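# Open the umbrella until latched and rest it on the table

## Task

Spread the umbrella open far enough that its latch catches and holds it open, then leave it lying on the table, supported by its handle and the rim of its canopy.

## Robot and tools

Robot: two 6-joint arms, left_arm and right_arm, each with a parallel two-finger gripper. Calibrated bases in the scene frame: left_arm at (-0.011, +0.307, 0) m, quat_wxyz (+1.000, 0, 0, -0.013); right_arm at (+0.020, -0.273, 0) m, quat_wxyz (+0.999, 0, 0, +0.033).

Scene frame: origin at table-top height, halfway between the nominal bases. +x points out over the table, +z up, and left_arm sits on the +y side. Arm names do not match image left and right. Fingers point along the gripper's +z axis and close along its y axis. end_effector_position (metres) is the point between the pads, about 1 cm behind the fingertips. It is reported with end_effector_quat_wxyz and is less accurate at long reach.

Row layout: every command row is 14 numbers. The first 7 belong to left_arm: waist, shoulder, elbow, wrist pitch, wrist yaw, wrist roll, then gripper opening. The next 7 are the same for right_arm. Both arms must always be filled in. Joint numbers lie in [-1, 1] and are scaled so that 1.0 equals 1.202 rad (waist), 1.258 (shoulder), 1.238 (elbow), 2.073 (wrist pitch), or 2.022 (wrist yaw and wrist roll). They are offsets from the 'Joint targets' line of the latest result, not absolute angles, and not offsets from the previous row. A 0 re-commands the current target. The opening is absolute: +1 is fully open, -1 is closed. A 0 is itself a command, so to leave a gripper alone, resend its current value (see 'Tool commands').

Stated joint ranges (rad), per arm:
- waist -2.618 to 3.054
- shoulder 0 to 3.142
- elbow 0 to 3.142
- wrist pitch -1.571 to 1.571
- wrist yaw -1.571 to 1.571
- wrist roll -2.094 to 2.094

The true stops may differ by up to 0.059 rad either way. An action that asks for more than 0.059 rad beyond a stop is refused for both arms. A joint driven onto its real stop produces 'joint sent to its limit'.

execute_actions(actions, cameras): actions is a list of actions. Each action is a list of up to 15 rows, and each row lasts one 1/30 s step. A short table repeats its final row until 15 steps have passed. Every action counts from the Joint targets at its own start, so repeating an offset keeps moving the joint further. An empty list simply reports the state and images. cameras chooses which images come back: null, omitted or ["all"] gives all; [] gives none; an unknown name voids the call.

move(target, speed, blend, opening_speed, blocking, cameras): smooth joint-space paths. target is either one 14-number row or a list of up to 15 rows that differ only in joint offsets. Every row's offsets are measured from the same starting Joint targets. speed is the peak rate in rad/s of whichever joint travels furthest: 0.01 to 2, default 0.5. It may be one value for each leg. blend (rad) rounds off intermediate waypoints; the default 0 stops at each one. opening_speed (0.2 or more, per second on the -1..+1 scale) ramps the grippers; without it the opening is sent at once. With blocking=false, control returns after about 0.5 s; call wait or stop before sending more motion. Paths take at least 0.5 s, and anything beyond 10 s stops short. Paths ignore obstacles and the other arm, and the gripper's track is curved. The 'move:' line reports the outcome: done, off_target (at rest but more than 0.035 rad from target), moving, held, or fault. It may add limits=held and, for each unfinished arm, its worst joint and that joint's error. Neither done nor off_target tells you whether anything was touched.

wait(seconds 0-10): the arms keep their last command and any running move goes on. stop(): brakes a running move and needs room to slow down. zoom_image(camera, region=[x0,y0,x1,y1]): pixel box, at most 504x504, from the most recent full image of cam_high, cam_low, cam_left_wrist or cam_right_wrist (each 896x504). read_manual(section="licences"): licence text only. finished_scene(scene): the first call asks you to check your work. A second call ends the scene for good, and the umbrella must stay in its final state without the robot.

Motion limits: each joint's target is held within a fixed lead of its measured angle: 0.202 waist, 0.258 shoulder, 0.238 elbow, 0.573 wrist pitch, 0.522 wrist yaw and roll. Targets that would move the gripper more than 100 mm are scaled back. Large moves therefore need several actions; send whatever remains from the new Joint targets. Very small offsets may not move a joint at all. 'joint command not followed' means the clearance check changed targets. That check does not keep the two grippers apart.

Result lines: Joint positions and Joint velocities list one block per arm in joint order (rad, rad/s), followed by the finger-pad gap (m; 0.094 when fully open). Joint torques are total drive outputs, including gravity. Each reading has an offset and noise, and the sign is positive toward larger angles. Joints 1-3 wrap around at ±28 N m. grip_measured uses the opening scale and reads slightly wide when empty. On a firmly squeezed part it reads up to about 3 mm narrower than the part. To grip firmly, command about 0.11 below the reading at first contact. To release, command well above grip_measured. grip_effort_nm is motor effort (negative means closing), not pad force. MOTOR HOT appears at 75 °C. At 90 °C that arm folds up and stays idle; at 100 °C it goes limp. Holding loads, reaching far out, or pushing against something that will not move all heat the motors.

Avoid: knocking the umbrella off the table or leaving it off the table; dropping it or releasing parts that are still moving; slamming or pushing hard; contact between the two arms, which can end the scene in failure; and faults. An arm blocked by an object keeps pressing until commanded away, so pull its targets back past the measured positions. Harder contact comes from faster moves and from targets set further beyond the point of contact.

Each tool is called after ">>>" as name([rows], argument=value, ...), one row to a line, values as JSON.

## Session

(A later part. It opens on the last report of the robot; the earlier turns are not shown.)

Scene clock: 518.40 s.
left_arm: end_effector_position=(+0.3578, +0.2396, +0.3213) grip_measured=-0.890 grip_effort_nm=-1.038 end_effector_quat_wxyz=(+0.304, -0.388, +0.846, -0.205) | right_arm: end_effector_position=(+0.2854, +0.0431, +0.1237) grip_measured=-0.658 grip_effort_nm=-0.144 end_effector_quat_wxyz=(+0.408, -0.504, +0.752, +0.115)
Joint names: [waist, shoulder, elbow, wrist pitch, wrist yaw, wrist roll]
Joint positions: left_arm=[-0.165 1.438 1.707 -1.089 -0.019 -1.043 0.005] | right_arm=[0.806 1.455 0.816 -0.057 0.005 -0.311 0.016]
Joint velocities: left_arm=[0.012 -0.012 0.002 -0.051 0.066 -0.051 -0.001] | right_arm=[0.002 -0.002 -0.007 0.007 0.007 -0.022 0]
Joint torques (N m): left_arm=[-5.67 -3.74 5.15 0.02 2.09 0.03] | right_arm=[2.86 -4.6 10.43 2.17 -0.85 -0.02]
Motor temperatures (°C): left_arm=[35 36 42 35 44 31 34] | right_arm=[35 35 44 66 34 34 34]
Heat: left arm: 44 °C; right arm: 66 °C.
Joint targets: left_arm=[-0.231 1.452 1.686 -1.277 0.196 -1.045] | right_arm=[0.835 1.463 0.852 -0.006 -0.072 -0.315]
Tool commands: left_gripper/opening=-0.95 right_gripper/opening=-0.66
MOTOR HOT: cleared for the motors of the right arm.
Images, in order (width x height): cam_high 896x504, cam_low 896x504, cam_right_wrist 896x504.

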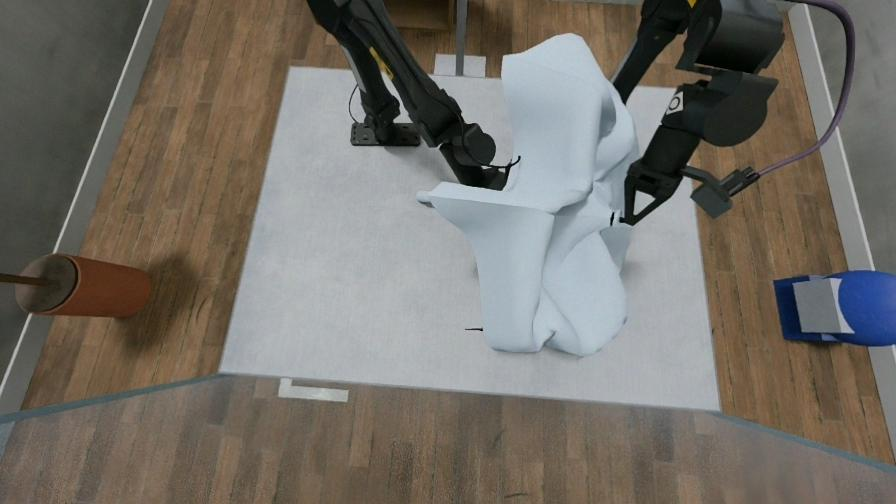

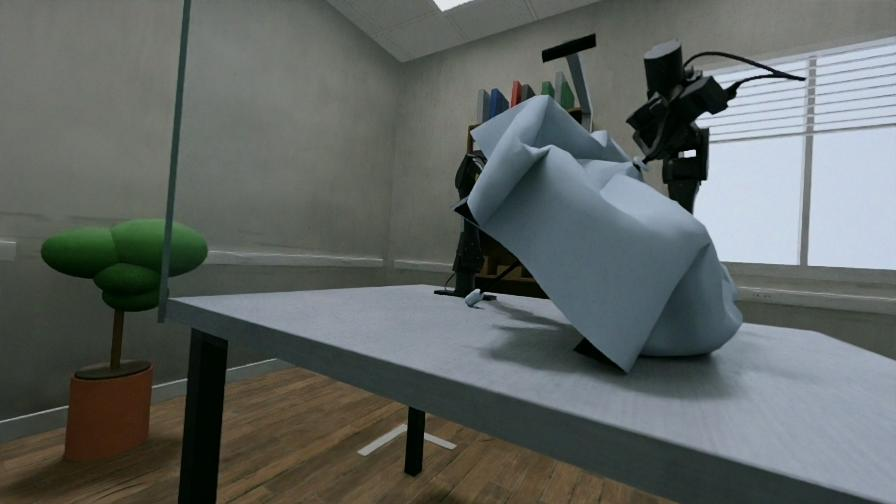

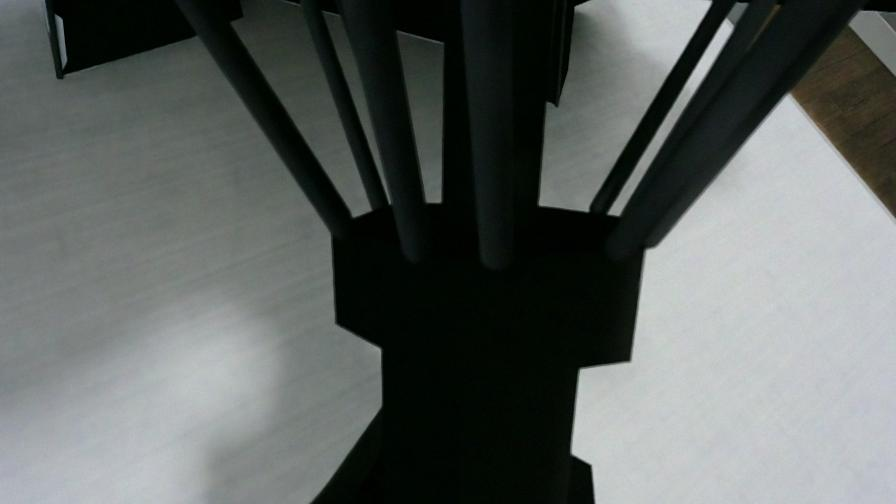

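>>> move(target=[-0.1485,0.0509,0.1753,-0.0728,-0.0969,-0.0317,-0.95,-0.0412,-0.1455,-0.1773,0.1621,-0.0425,0.0223,-0.66], speed=0.2)

Scene clock: 582.77 s.
left_arm: end_effector_position=(+0.3297, +0.2017, +0.3506) grip_measured=-0.890 grip_effort_nm=-1.033 end_effector_quat_wxyz=(+0.306, -0.359, +0.864, -0.177) | right_arm: end_effector_position=(+0.2706, +0.0361, +0.1457) grip_measured=-0.658 grip_effort_nm=-0.149 end_effector_quat_wxyz=(+0.476, -0.476, +0.716, +0.184)
Joint names: [waist, shoulder, elbow, wrist pitch, wrist yaw, wrist roll]
Joint positions: left_arm=[-0.358 1.485 1.912 -1.291 -0.165 -1.11 0.005] | right_arm=[0.778 1.314 0.628 0.183 -0.098 -0.271 0.016]
Joint velocities: left_arm=[-0.012 -0.007 0.002 -0.051 0.007 -0.037 0.001] | right_arm=[0.007 0.012 0.002 -0.007 0.051 -0.037 -0.001]
Joint torques (N m): left_arm=[-4.45 -2.37 5.37 0.5 1.52 0.06] | right_arm=[0.76 -6.82 7.75 3.2 -0.71 0.02]
Motor temperatures (°C): left_arm=[36 36 42 35 46 31 34] | right_arm=[35 35 43 62 34 34 34]
Heat: left arm: 46 °C; right arm: 62 °C.
Joint targets: left_arm=[-0.409 1.516 1.903 -1.428 0.000 -1.108] | right_arm=[0.785 1.281 0.633 0.330 -0.158 -0.270]
move: off_target (left_arm, right_arm); left_arm: the wrist yaw is farthest, 0.165 rad from its target; right_arm: the wrist pitch is farthest, 0.147 rad from its target

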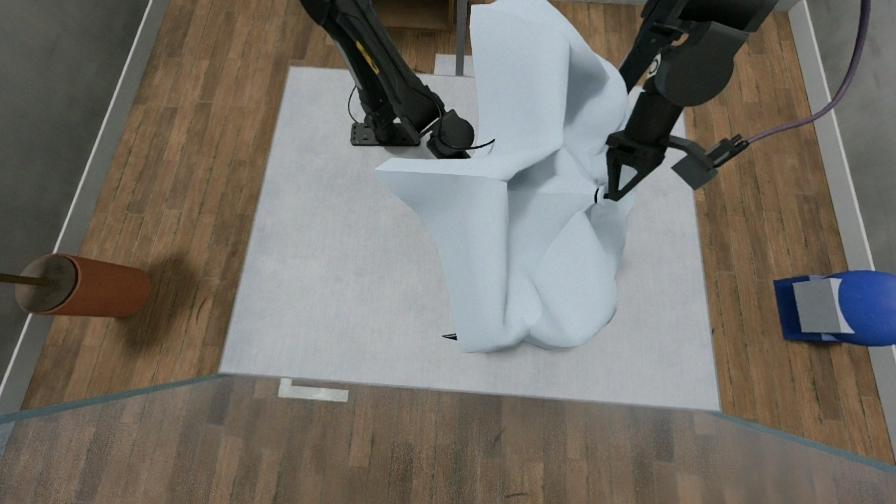

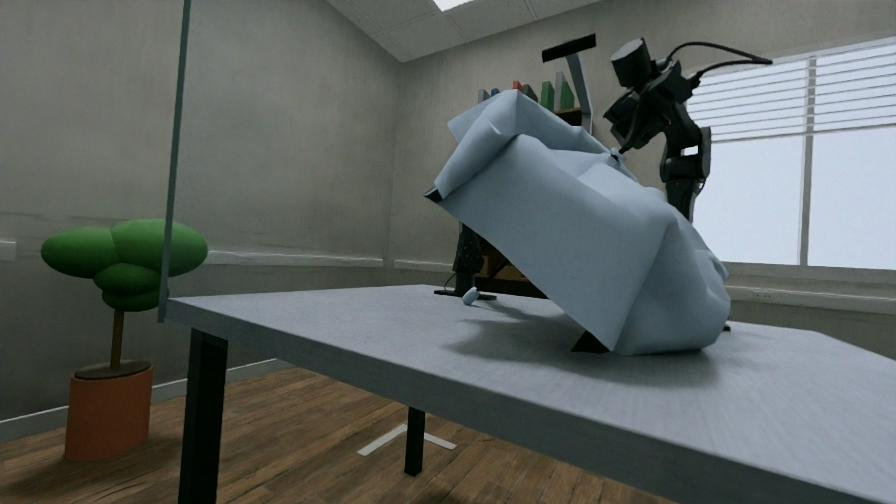

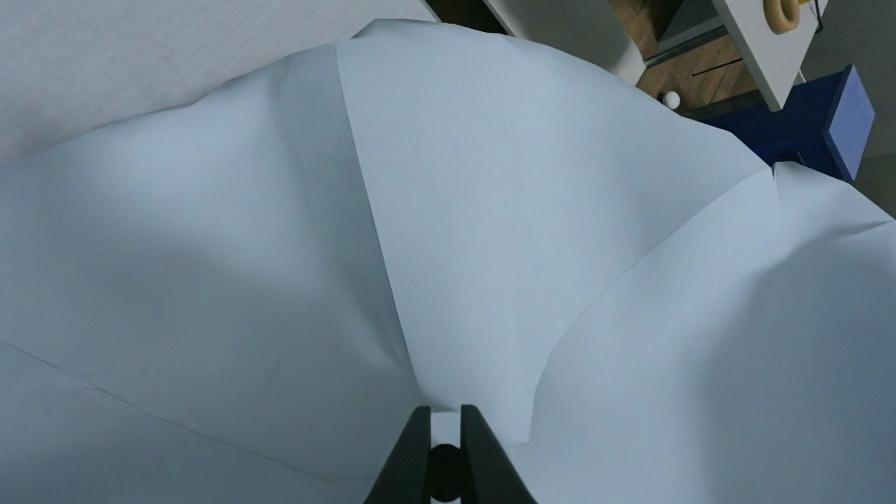

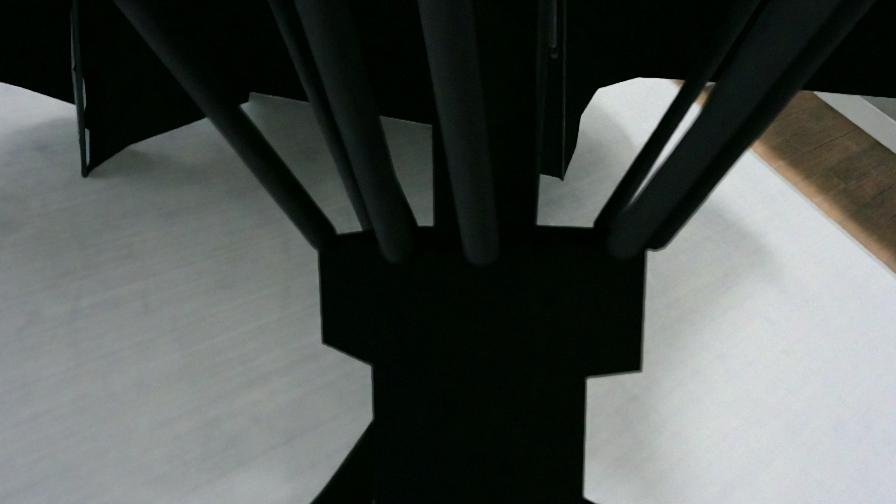

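>>> zoom_image(camera="cam_low", region=[410, 230, 770, 390])

Scaled by 1.400 from the camera's 896x504 image, which has a finer 1280x720 frame.

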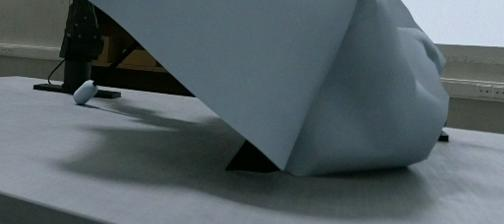

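>>> zoom_image(camera="cam_high", region=[360, 120, 660, 370])

Scaled by 1.680 from the camera's 896x504 image, which has a finer 1280x720 frame.

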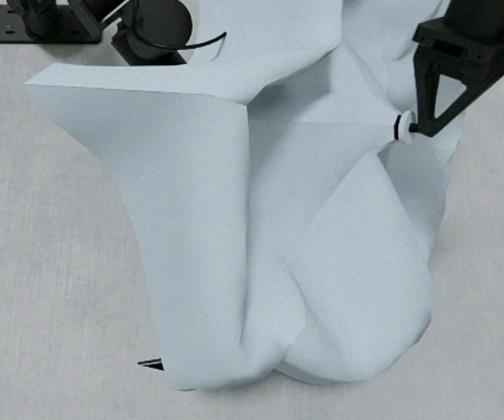

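>>> move(target=[-0.124,0.0644,0.1454,-0.0637,-0.0099,-0.0292,-0.95,0.0042,0,0.067,0.123,-0.044,0.0193,-0.66], speed=0.2, cameras=["cam_low","cam_right_wrist"])

Scene clock: 650.23 s.
left_arm: end_effector_position=(+0.3190, +0.1834, +0.3780) grip_measured=-0.890 grip_effort_nm=-1.043 end_effector_quat_wxyz=(+0.331, -0.348, +0.863, -0.159) | right_arm: end_effector_position=(+0.2738, +0.0503, +0.1798) grip_measured=-0.658 grip_effort_nm=-0.139 end_effector_quat_wxyz=(+0.525, -0.457, +0.682, +0.226)
Joint names: [waist, shoulder, elbow, wrist pitch, wrist yaw, wrist roll]
Joint positions: left_arm=[-0.483 1.554 2.105 -1.42 -0.297 -1.166 0.005] | right_arm=[0.773 1.305 0.627 0.319 -0.147 -0.24 0.016]
Joint velocities: left_arm=[-0.017 0.007 -0.002 0.007 0.022 0.022 -0.001] | right_arm=[-0.007 -0.002 -0.012 0.022 0.037 0.037 0]
Joint torques (N m): left_arm=[-6.53 -1.66 3.84 0.43 2.56 0.03] | right_arm=[1.43 -5.82 14.09 3.97 -0.95 0.09]
Motor temperatures (°C): left_arm=[35 35 41 34 44 31 35] | right_arm=[35 36 41 79 34 34 34]
Heat: left arm: 44 °C; right arm: 79 °C. Fold the right arm in close to its base, or ease its load, before you think long.
Joint targets: left_arm=[-0.558 1.597 2.083 -1.560 -0.020 -1.168] | right_arm=[0.788 1.285 0.701 0.540 -0.230 -0.232]
MOTOR HOT: the wrist pitch of the right arm reports 79 °C; the controller's stop level is 90 °C. To cool a motor, set the load down, stop pushing, or move to a pose that needs little force.
move: off_target (left_arm, right_arm); left_arm: the wrist yaw is farthest, 0.277 rad from its target; right_arm: the wrist pitch is farthest, 0.265 rad from its target
Images, in order (width x height): cam_low 896x504, cam_right_wrist 896x504.

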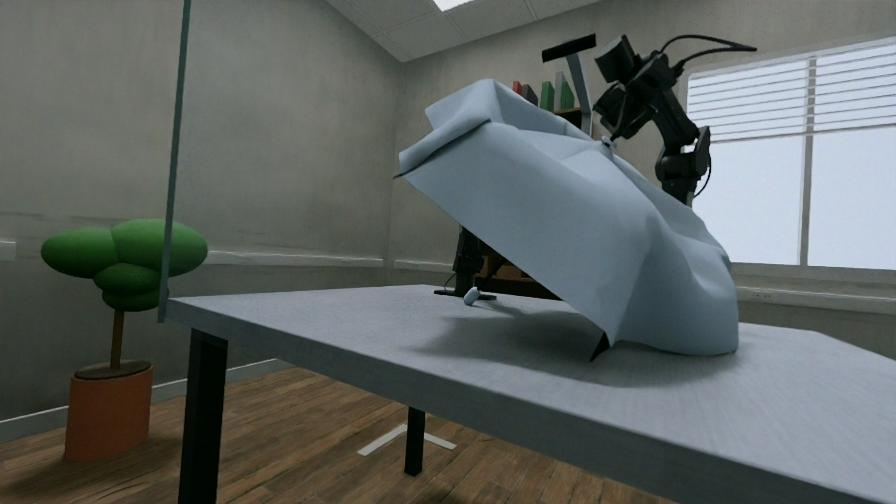

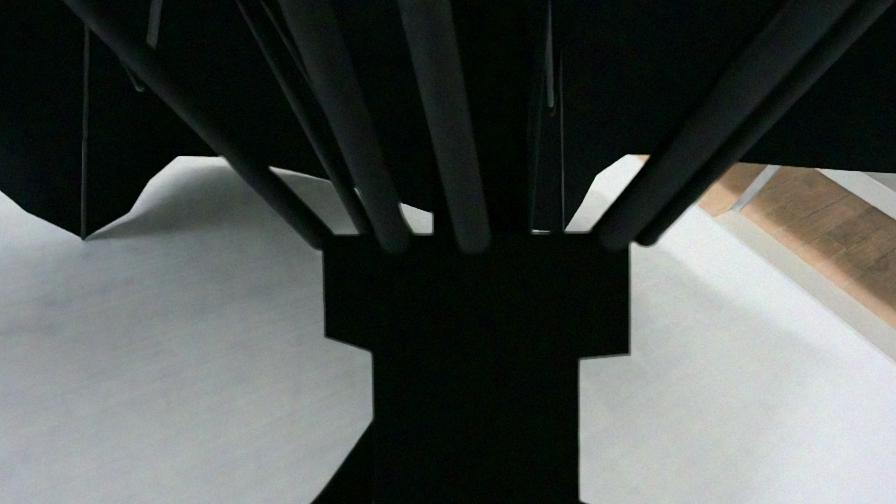

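>>> move(target=[0,0,0,0,0,0,-0.95,0,0,0,-0.082,0,0,-0.66], speed=0.4, cameras=["cam_high","cam_right_wrist"])

Scene clock: 653.43 s.
left_arm: end_effector_position=(+0.3188, +0.1833, +0.3778) grip_measured=-0.890 grip_effort_nm=-1.033 end_effector_quat_wxyz=(+0.330, -0.348, +0.863, -0.159) | right_arm: end_effector_position=(+0.2731, +0.0500, +0.1775) grip_measured=-0.658 grip_effort_nm=-0.144 end_effector_quat_wxyz=(+0.517, -0.460, +0.686, +0.224)
Joint names: [waist, shoulder, elbow, wrist pitch, wrist yaw, wrist roll]
Joint positions: left_arm=[-0.484 1.554 2.105 -1.422 -0.298 -1.168 0.005] | right_arm=[0.773 1.305 0.636 0.291 -0.149 -0.24 0.016]
Joint velocities: left_arm=[-0.002 -0.002 0.002 -0.007 -0.037 -0.11 0] | right_arm=[0.002 0.002 0.017 0.007 -0.037 0.007 -0.001]
Joint torques (N m): left_arm=[-6.45 -1.68 3.86 0.45 2.57 0.04] | right_arm=[1.43 -5.83 13.24 2.66 -0.95 0.09]
Motor temperatures (°C): left_arm=[36 35 41 34 45 31 35] | right_arm=[35 36 42 81 34 34 34]
Heat: left arm: 45 °C; right arm: 81 °C. Fold the right arm in close to its base, or ease its load, before you think long.
Joint targets: left_arm=[-0.558 1.597 2.083 -1.560 -0.020 -1.168] | right_arm=[0.788 1.285 0.701 0.370 -0.230 -0.232]
MOTOR HOT: still on. The wrist pitch of the right arm reports 81 °C.
move: off_target (left_arm, right_arm); left_arm: the wrist yaw is farthest, 0.278 rad from its target; right_arm: the wrist yaw is farthest, 0.081 rad from its target
Images, in order (width x height): cam_high 896x504, cam_right_wrist 896x504.

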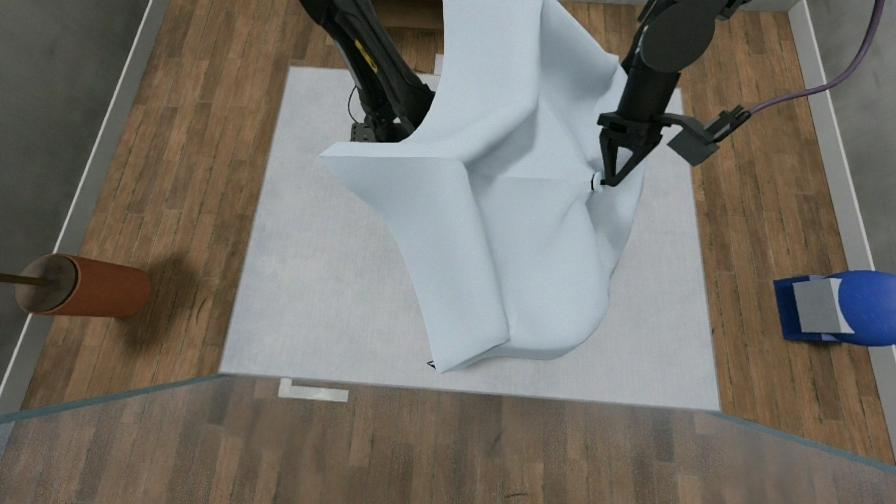

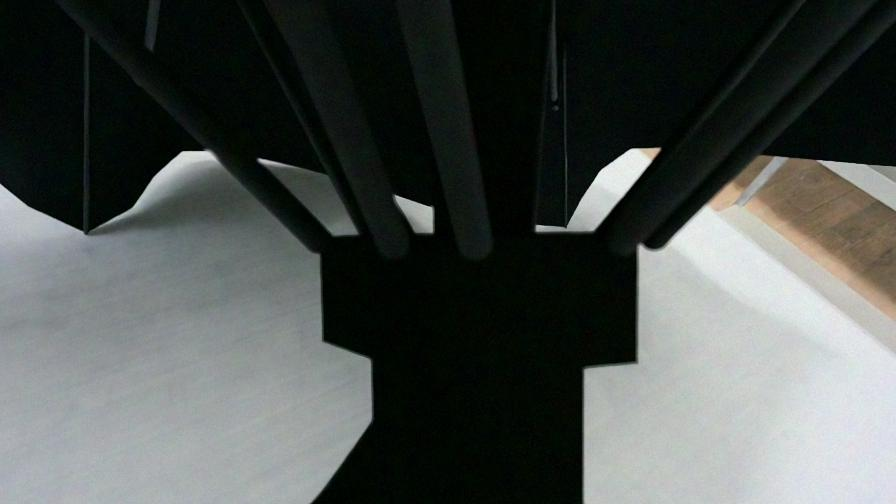

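>>> move(target=[0,0,0,0,0,0,-0.95,0,0,0,-0.035,0,0,-0.66], speed=0.4, cameras=["cam_high"])

>>> zoom_image(camera="cam_high", region=[310, 0, 670, 380])

Scene clock: 655.50 s.
left_arm: end_effector_position=(+0.3179, +0.1822, +0.3774) grip_measured=-0.890 grip_effort_nm=-1.038 end_effector_quat_wxyz=(+0.329, -0.347, +0.864, -0.159) | right_arm: end_effector_position=(+0.2708, +0.0488, +0.1763) grip_measured=-0.658 grip_effort_nm=-0.154 end_effector_quat_wxyz=(+0.511, -0.463, +0.688, +0.226)
Joint names: [waist, shoulder, elbow, wrist pitch, wrist yaw, wrist roll]
Joint positions: left_arm=[-0.487 1.554 2.105 -1.424 -0.296 -1.168 0.005] | right_arm=[0.772 1.297 0.638 0.27 -0.158 -0.24 0.016]
Joint velocities: left_arm=[-0.012 0.002 0.017 -0.081 0.095 0.007 0] | right_arm=[-0.012 0.002 -0.002 -0.022 0.007 -0.081 0.001]
Joint torques (N m): left_arm=[-6.17 -1.66 3.85 0.47 2.55 0.05] | right_arm=[1.57 -5.11 13.16 2.16 -0.86 0.09]
Motor temperatures (°C): left_arm=[36 35 41 34 45 31 35] | right_arm=[35 36 42 79 34 34 34]
Heat: left arm: 45 °C; right arm: 79 °C. Fold the right arm in close to its base, or ease its load, before you think long.
Joint targets: left_arm=[-0.558 1.597 2.083 -1.560 -0.020 -1.168] | right_arm=[0.788 1.285 0.701 0.298 -0.230 -0.232]
MOTOR HOT: still on. The wrist pitch of the right arm reports 79 °C.
move: off_target (left_arm, right_arm); left_arm: the wrist yaw is farthest, 0.276 rad from its target; right_arm: the wrist yaw is farthest, 0.072 rad from its target
Images, in order (width x height): cam_high 896x504.

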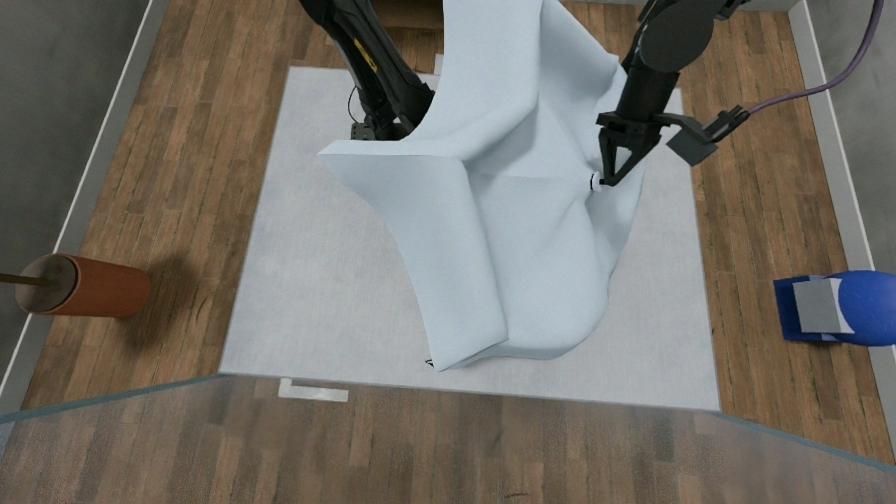

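Scaled by 1.326 from the camera's 896x504 image, which has a finer 1280x720 frame.

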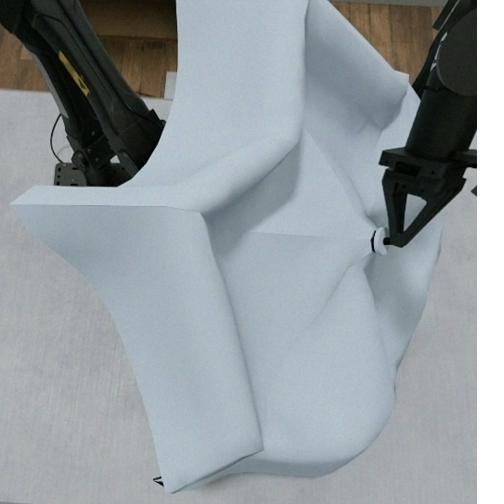

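>>> wait(seconds=3, cameras=["cam_right_wrist"])

Scene clock: 689.20 s.
left_arm: end_effector_position=(+0.3179, +0.1822, +0.3774) grip_measured=-0.890 grip_effort_nm=-1.038 end_effector_quat_wxyz=(+0.329, -0.347, +0.864, -0.159) | right_arm: end_effector_position=(+0.2708, +0.0488, +0.1763) grip_measured=-0.658 grip_effort_nm=-0.154 end_effector_quat_wxyz=(+0.511, -0.463, +0.688, +0.226)
Joint names: [waist, shoulder, elbow, wrist pitch, wrist yaw, wrist roll]
Joint positions: left_arm=[-0.487 1.554 2.105 -1.424 -0.296 -1.168 0.005] | right_arm=[0.772 1.297 0.638 0.27 -0.158 -0.24 0.016]
Joint velocities: left_arm=[-0.007 -0.007 -0.007 -0.022 -0.007 0.022 0] | right_arm=[-0.007 -0.012 -0.007 -0.037 0.066 -0.022 0]
Joint torques (N m): left_arm=[-6.19 -1.68 3.85 0.47 2.55 0.05] | right_arm=[1.61 -5.11 13.16 2.16 -0.86 0.1]
Motor temperatures (°C): left_arm=[36 35 40 34 50 31 35] | right_arm=[35 35 45 68 34 34 34]
Heat: left arm: 50 °C; right arm: 68 °C.
Joint targets: left_arm=[-0.558 1.597 2.083 -1.560 -0.020 -1.168] | right_arm=[0.788 1.285 0.701 0.298 -0.230 -0.232]
Tool commands: left_gripper/opening=-0.95 right_gripper/opening=-0.66
MOTOR HOT: cleared for the motors of the right arm.
wait: 3.00 s; at rest from the start
Images, in order (width x height): cam_right_wrist 896x504.

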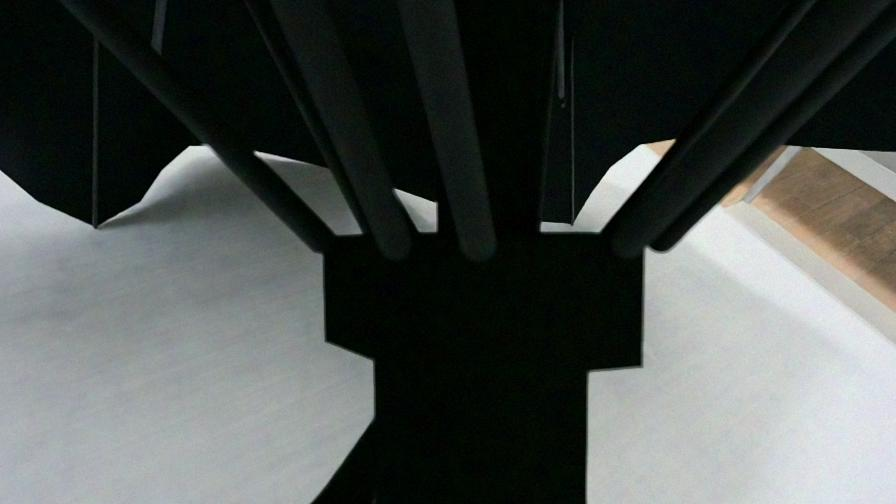

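>>> move(target=[-0.0116,-0.0032,-0.0097,0,0.033,0,-0.95,0.0424,0.0183,0.1801,0.1389,-0.0094,0.0037,-0.66], speed=0.3, cameras=["cam_low","cam_right_wrist"])

Scene clock: 692.27 s.
left_arm: end_effector_position=(+0.3160, +0.1612, +0.3993) grip_measured=-0.891 grip_effort_nm=-1.033 end_effector_quat_wxyz=(+0.334, -0.327, +0.855, -0.224) | right_arm: end_effector_position=(+0.2721, +0.0712, +0.2298) grip_measured=-0.658 grip_effort_nm=-0.149 end_effector_quat_wxyz=(+0.544, -0.460, +0.652, +0.259)
Joint names: [waist, shoulder, elbow, wrist pitch, wrist yaw, wrist roll]
Joint positions: left_arm=[-0.506 1.533 2.125 -1.359 -0.223 -1.168 0.005] | right_arm=[0.79 1.297 0.757 0.257 -0.193 -0.226 0.016]
Joint velocities: left_arm=[0.007 0.007 -0.002 0.022 0.037 0.037 0] | right_arm=[-0.002 -0.002 -0.007 0.022 -0.037 -0.081 0]
Joint torques (N m): left_arm=[-5.64 -0.29 1.46 0.01 2.49 0.04] | right_arm=[2.97 -3.88 17.07 3.83 -0.45 0.02]
Motor temperatures (°C): left_arm=[36 35 40 34 50 31 35] | right_arm=[35 35 45 69 34 34 34]
Heat: left arm: 50 °C; right arm: 69 °C.
Joint targets: left_arm=[-0.571 1.591 2.072 -1.556 0.042 -1.168] | right_arm=[0.820 1.304 0.860 0.461 -0.228 -0.225]
move: off_target (left_arm, right_arm); left_arm: the wrist yaw is farthest, 0.270 rad from its target; right_arm: the wrist pitch is farthest, 0.329 rad from its target
Images, in order (width x height): cam_low 896x504, cam_right_wrist 896x504.

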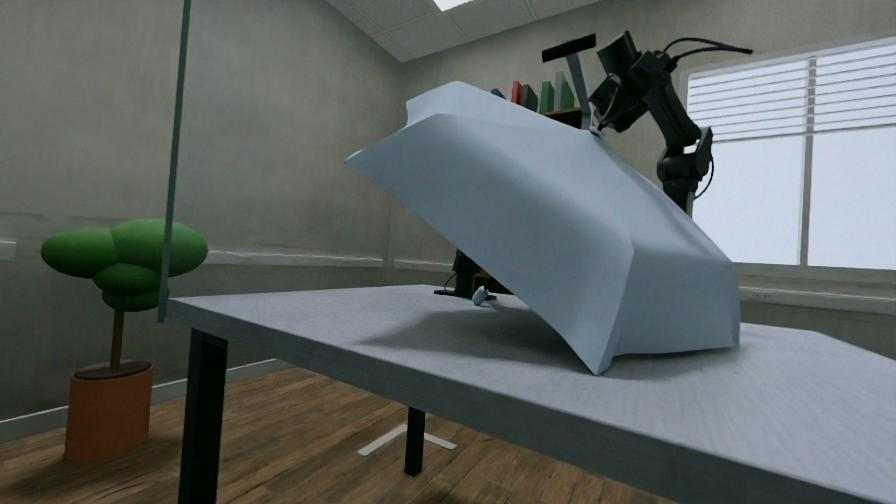

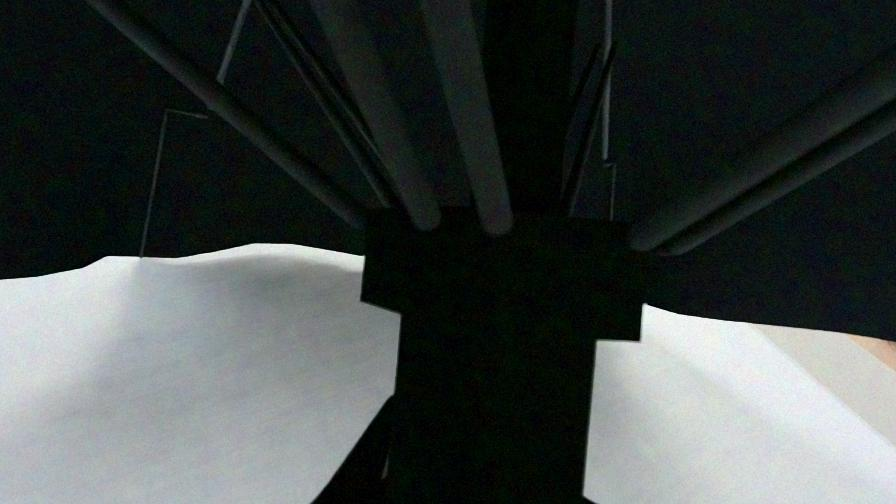

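>>> move(target=[-0.0083,-0.0016,-0.008,-0.004,0.0198,0,-0.95,0.0233,0.0095,0.1107,0.0087,-0.005,0,-0.66], speed=0.3, cameras=["cam_low","cam_right_wrist"])

Scene clock: 699.77 s.
left_arm: end_effector_position=(+0.3147, +0.1609, +0.4030) grip_measured=-0.891 grip_effort_nm=-1.038 end_effector_quat_wxyz=(+0.337, -0.325, +0.853, -0.230) | right_arm: end_effector_position=(+0.2712, +0.0794, +0.2410) grip_measured=-0.658 grip_effort_nm=-0.144 end_effector_quat_wxyz=(+0.541, -0.465, +0.650, +0.262)
Joint names: [waist, shoulder, elbow, wrist pitch, wrist yaw, wrist roll]
Joint positions: left_arm=[-0.507 1.525 2.125 -1.353 -0.22 -1.165 0.005] | right_arm=[0.804 1.31 0.816 0.207 -0.193 -0.226 0.016]
Joint velocities: left_arm=[0.002 0.012 0.007 0.037 0.051 0.051 0] | right_arm=[-0.007 0.007 0.007 0.007 0.007 -0.037 0]
Joint torques (N m): left_arm=[-5.65 -0.29 1.21 0.12 2.52 0.02] | right_arm=[2.8 -4.25 18.35 3.57 -0.35 0.03]
Motor temperatures (°C): left_arm=[36 35 40 34 51 31 35] | right_arm=[35 35 47 76 34 34 34]
Heat: left arm: 51 °C; right arm: 76 °C. Fold the right arm in close to its base, or ease its load, before you think long.
Joint targets: left_arm=[-0.573 1.582 2.069 -1.541 0.048 -1.167] | right_arm=[0.832 1.313 0.932 0.381 -0.222 -0.225]
MOTOR HOT: the wrist pitch of the right arm reports 76 °C; the controller's stop level is 90 °C. To cool a motor, set the load down, stop pushing, or move to a pose that needs little force.
move: off_target (left_arm, right_arm); left_arm: the wrist yaw is farthest, 0.303 rad from its target; right_arm: the wrist pitch is farthest, 0.272 rad from its target
Images, in order (width x height): cam_low 896x504, cam_right_wrist 896x504.

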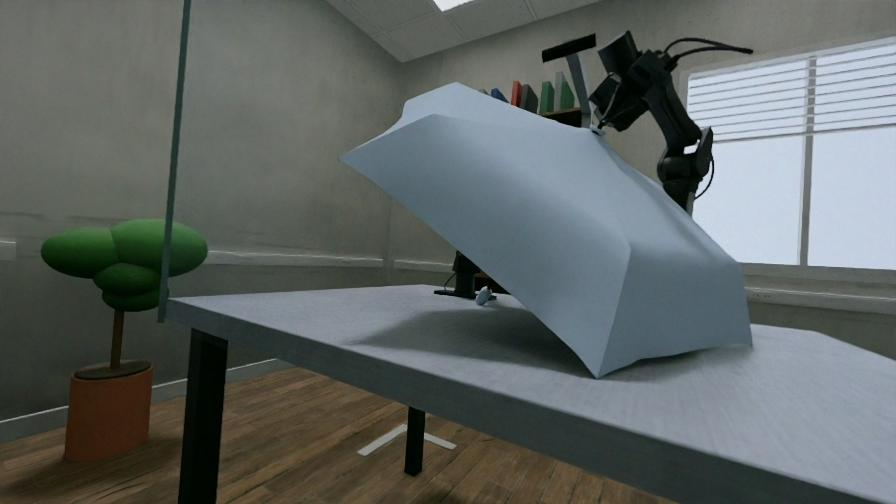

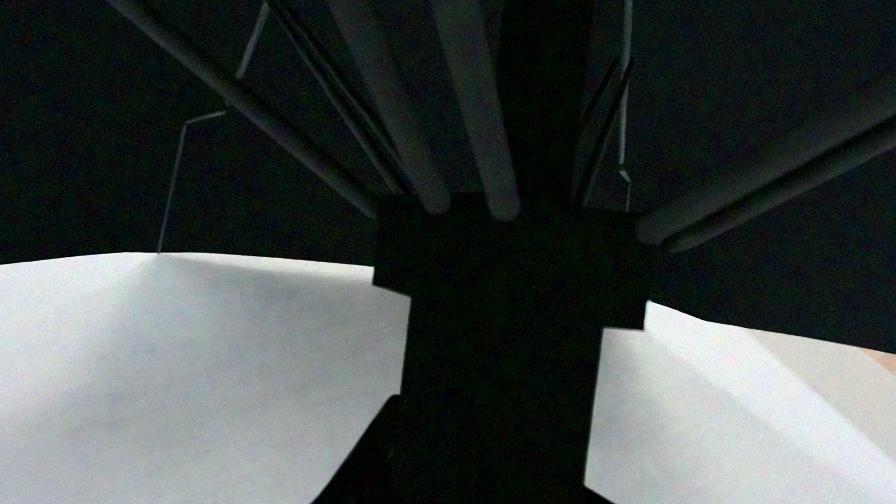

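>>> move(target=[-0.0166,-0.004,-0.012,-0.0096,0.0346,0,-0.95,0.025,0,0.105,0.048,-0.01,0,-0.66], speed=0.4, cameras=["cam_low","cam_right_wrist"])

Scene clock: 702.37 s.
left_arm: end_effector_position=(+0.3142, +0.1635, +0.4061) grip_measured=-0.891 grip_effort_nm=-1.038 end_effector_quat_wxyz=(+0.343, -0.327, +0.850, -0.230) | right_arm: end_effector_position=(+0.2711, +0.0798, +0.2433) grip_measured=-0.658 grip_effort_nm=-0.139 end_effector_quat_wxyz=(+0.533, -0.468, +0.655, +0.260)
Joint names: [waist, shoulder, elbow, wrist pitch, wrist yaw, wrist roll]
Joint positions: left_arm=[-0.507 1.519 2.125 -1.349 -0.232 -1.165 0.005] | right_arm=[0.805 1.31 0.844 0.16 -0.193 -0.227 0.016]
Joint velocities: left_arm=[-0.007 0.007 -0.012 -0.037 0.051 -0.007 -0.001] | right_arm=[-0.002 -0.012 -0.002 -0.007 -0.022 -0.051 0.002]
Joint torques (N m): left_arm=[-6.02 -0.9 1.1 0.29 2.67 0.03] | right_arm=[3.03 -4.4 18.26 3.53 -0.32 0.03]
Motor temperatures (°C): left_arm=[36 35 40 34 51 31 35] | right_arm=[35 35 47 77 34 34 34]
Heat: left arm: 51 °C; right arm: 77 °C. Fold the right arm in close to its base, or ease its load, before you think long.
Joint targets: left_arm=[-0.577 1.566 2.068 -1.521 0.053 -1.167] | right_arm=[0.835 1.312 0.960 0.330 -0.219 -0.226]
MOTOR HOT: still on. The wrist pitch of the right arm reports 77 °C.
move: off_target (left_arm, right_arm); left_arm: the wrist yaw is farthest, 0.349 rad from its target; right_arm: the wrist pitch is farthest, 0.320 rad from its target
Images, in order (width x height): cam_low 896x504, cam_right_wrist 896x504.

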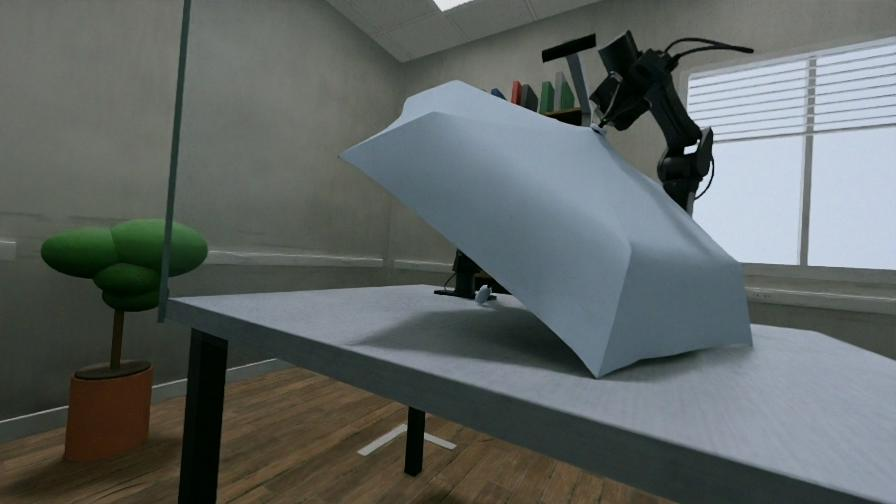

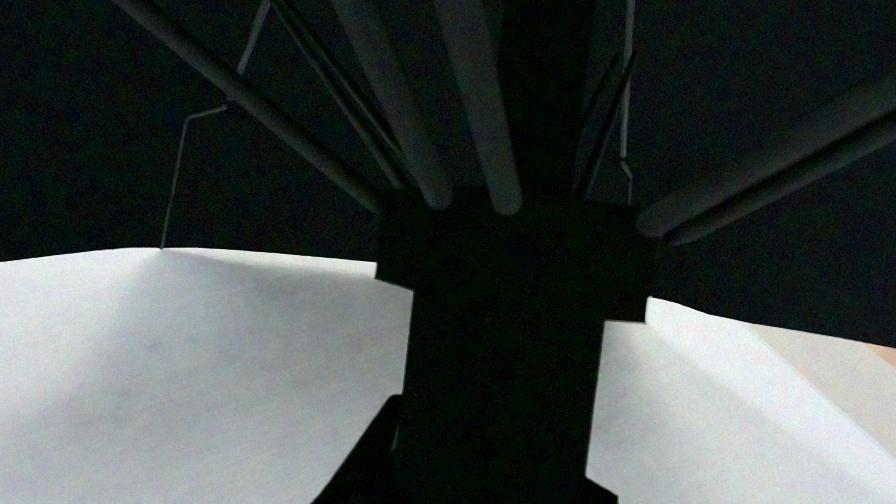

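>>> move(target=[0,0,0,0,0,0,-0.95,0,0,-0.03,-0.07,0,0,-0.66], speed=0.4, cameras=["cam_low","cam_right_wrist"])

Scene clock: 710.10 s.
left_arm: end_effector_position=(+0.3141, +0.1631, +0.4052) grip_measured=-0.891 grip_effort_nm=-1.033 end_effector_quat_wxyz=(+0.342, -0.327, +0.851, -0.230) | right_arm: end_effector_position=(+0.2699, +0.0786, +0.2385) grip_measured=-0.658 grip_effort_nm=-0.139 end_effector_quat_wxyz=(+0.525, -0.471, +0.660, +0.258)
Joint names: [waist, shoulder, elbow, wrist pitch, wrist yaw, wrist roll]
Joint positions: left_arm=[-0.507 1.519 2.122 -1.349 -0.229 -1.165 0.005] | right_arm=[0.805 1.31 0.844 0.139 -0.193 -0.229 0.016]
Joint velocities: left_arm=[0.007 0.012 0.002 -0.037 0.037 0.022 0] | right_arm=[-0.012 0.012 0.007 -0.051 0.051 0.022 0]
Joint torques (N m): left_arm=[-6.02 -0.94 1.25 0.29 2.65 0.01] | right_arm=[2.99 -4.34 14.91 2.35 -0.34 0.04]
Motor temperatures (°C): left_arm=[36 35 40 34 52 31 35] | right_arm=[35 35 47 78 34 34 34]
Heat: left arm: 52 °C; right arm: 78 °C. Fold the right arm in close to its base, or ease its load, before you think long.
Joint targets: left_arm=[-0.577 1.566 2.067 -1.521 0.053 -1.167] | right_arm=[0.835 1.312 0.922 0.185 -0.219 -0.226]
MOTOR HOT: still on. The wrist pitch of the right arm reports 78 °C.
move: off_target (left_arm, right_arm); left_arm: the wrist yaw is farthest, 0.282 rad from its target; right_arm: the elbow is farthest, 0.079 rad from its target
Images, in order (width x height): cam_low 896x504, cam_right_wrist 896x504.

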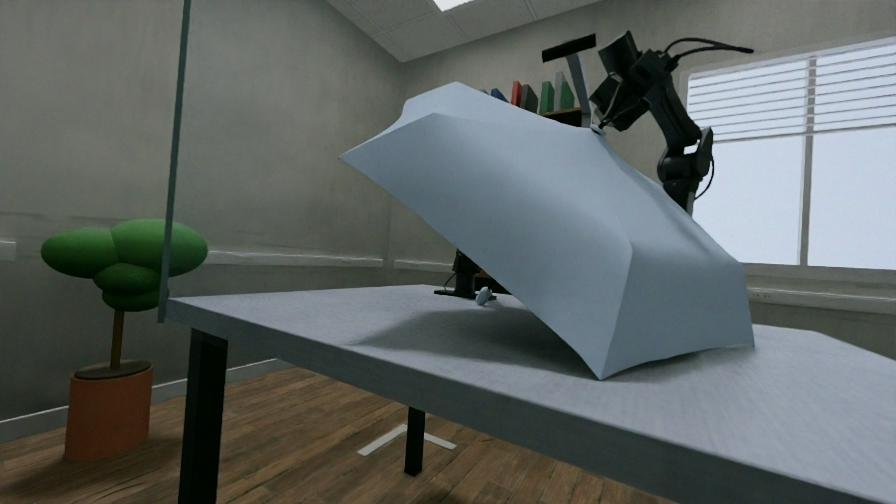

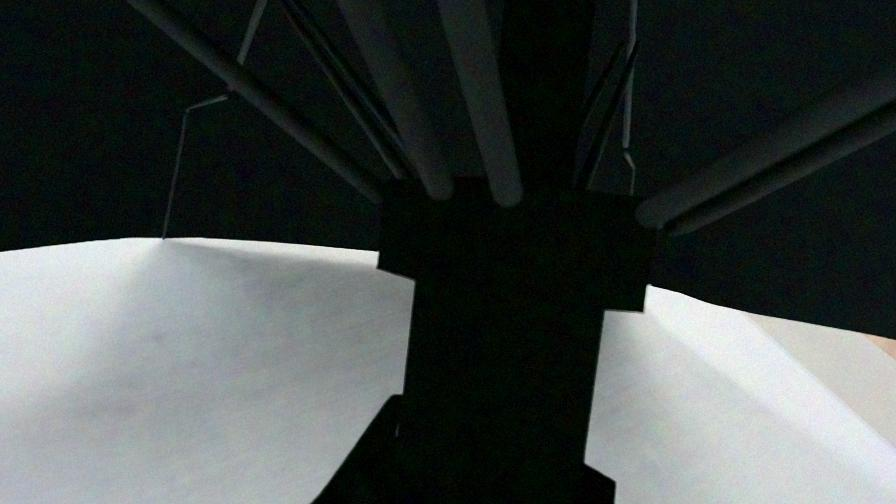

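>>> move(target=[0,0,0,0,0,0,-0.95,0,0,-0.03,-0.015,0.01,0,-0.66], speed=0.4, cameras=["cam_right_wrist"])

Scene clock: 714.30 s.
left_arm: end_effector_position=(+0.3141, +0.1631, +0.4052) grip_measured=-0.891 grip_effort_nm=-1.033 end_effector_quat_wxyz=(+0.342, -0.327, +0.851, -0.230) | right_arm: end_effector_position=(+0.2699, +0.0784, +0.2379) grip_measured=-0.658 grip_effort_nm=-0.149 end_effector_quat_wxyz=(+0.525, -0.471, +0.661, +0.257)
Joint names: [waist, shoulder, elbow, wrist pitch, wrist yaw, wrist roll]
Joint positions: left_arm=[-0.507 1.519 2.122 -1.349 -0.229 -1.165 0.005] | right_arm=[0.805 1.31 0.844 0.136 -0.192 -0.229 0.016]
Joint velocities: left_arm=[-0.002 -0.002 -0.017 -0.007 0.081 -0.022 -0.001] | right_arm=[-0.012 -0.017 0.012 -0.051 -0.037 0.022 0]
Joint torques (N m): left_arm=[-6.02 -0.92 1.25 0.29 2.65 0.02] | right_arm=[3.02 -4.34 11.51 2.09 -0.11 0.04]
Motor temperatures (°C): left_arm=[36 35 40 34 52 31 35] | right_arm=[35 35 46 76 34 34 34]
Heat: left arm: 52 °C; right arm: 76 °C. Fold the right arm in close to its base, or ease its load, before you think long.
Joint targets: left_arm=[-0.577 1.566 2.067 -1.521 0.053 -1.167] | right_arm=[0.835 1.312 0.885 0.154 -0.199 -0.226]
MOTOR HOT: still on. The wrist pitch of the right arm reports 76 °C.
move: off_target (left_arm, right_arm); left_arm: the wrist yaw is farthest, 0.282 rad from its target; right_arm: the elbow is farthest, 0.041 rad from its target
Images, in order (width x height): cam_right_wrist 896x504.

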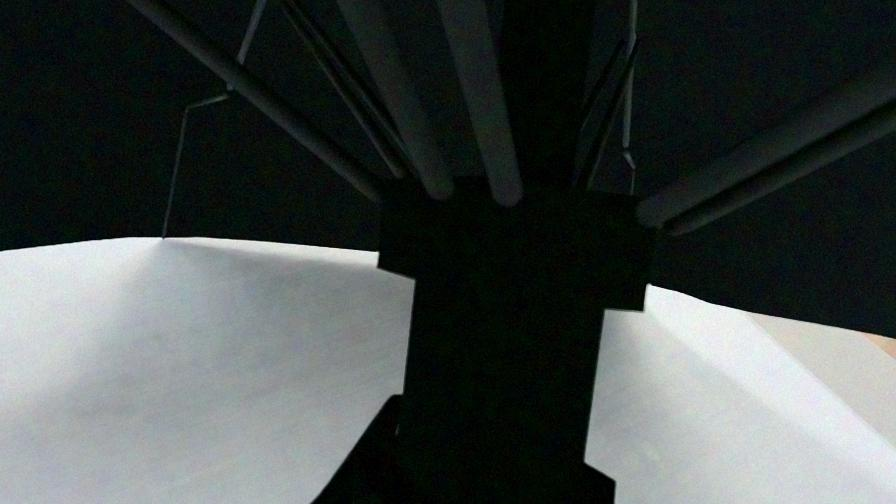

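>>> move(target=[0,0,0,0,0,0,-0.95,-0.01,0,-0.04,-0.03,0.01,0,-0.66], speed=0.3, cameras=["cam_right_wrist"])

Scene clock: 716.60 s.
left_arm: end_effector_position=(+0.3137, +0.1622, +0.4051) grip_measured=-0.891 grip_effort_nm=-1.038 end_effector_quat_wxyz=(+0.340, -0.326, +0.851, -0.231) | right_arm: end_effector_position=(+0.2694, +0.0764, +0.2367) grip_measured=-0.658 grip_effort_nm=-0.144 end_effector_quat_wxyz=(+0.521, -0.471, +0.664, +0.254)
Joint names: [waist, shoulder, elbow, wrist pitch, wrist yaw, wrist roll]
Joint positions: left_arm=[-0.507 1.519 2.122 -1.349 -0.224 -1.165 0.005] | right_arm=[0.805 1.303 0.844 0.12 -0.187 -0.229 0.016]
Joint velocities: left_arm=[-0.002 -0.007 -0.007 -0.037 0.066 0.007 -0.001] | right_arm=[0.007 0.002 -0.002 -0.037 -0.081 0.037 0]
Joint torques (N m): left_arm=[-6.02 -0.94 1.24 0.29 2.61 0.02] | right_arm=[1.8 -3.82 7.12 1.65 0.06 0.04]
Motor temperatures (°C): left_arm=[36 35 40 34 52 31 35] | right_arm=[35 35 46 75 34 34 34]
Heat: left arm: 52 °C; right arm: 75 °C. Fold the right arm in close to its base, or ease its load, before you think long.
Joint targets: left_arm=[-0.577 1.566 2.067 -1.521 0.053 -1.167] | right_arm=[0.823 1.312 0.836 0.092 -0.178 -0.227]
MOTOR HOT: still on. The wrist pitch of the right arm reports 75 °C.
move: off_target (left_arm); left_arm: the wrist yaw is farthest, 0.277 rad from its target
Images, in order (width x height): cam_right_wrist 896x504.

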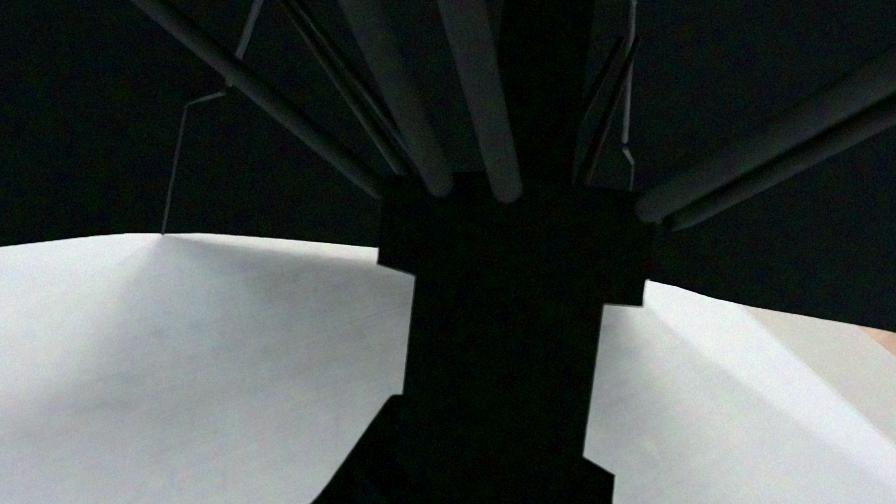

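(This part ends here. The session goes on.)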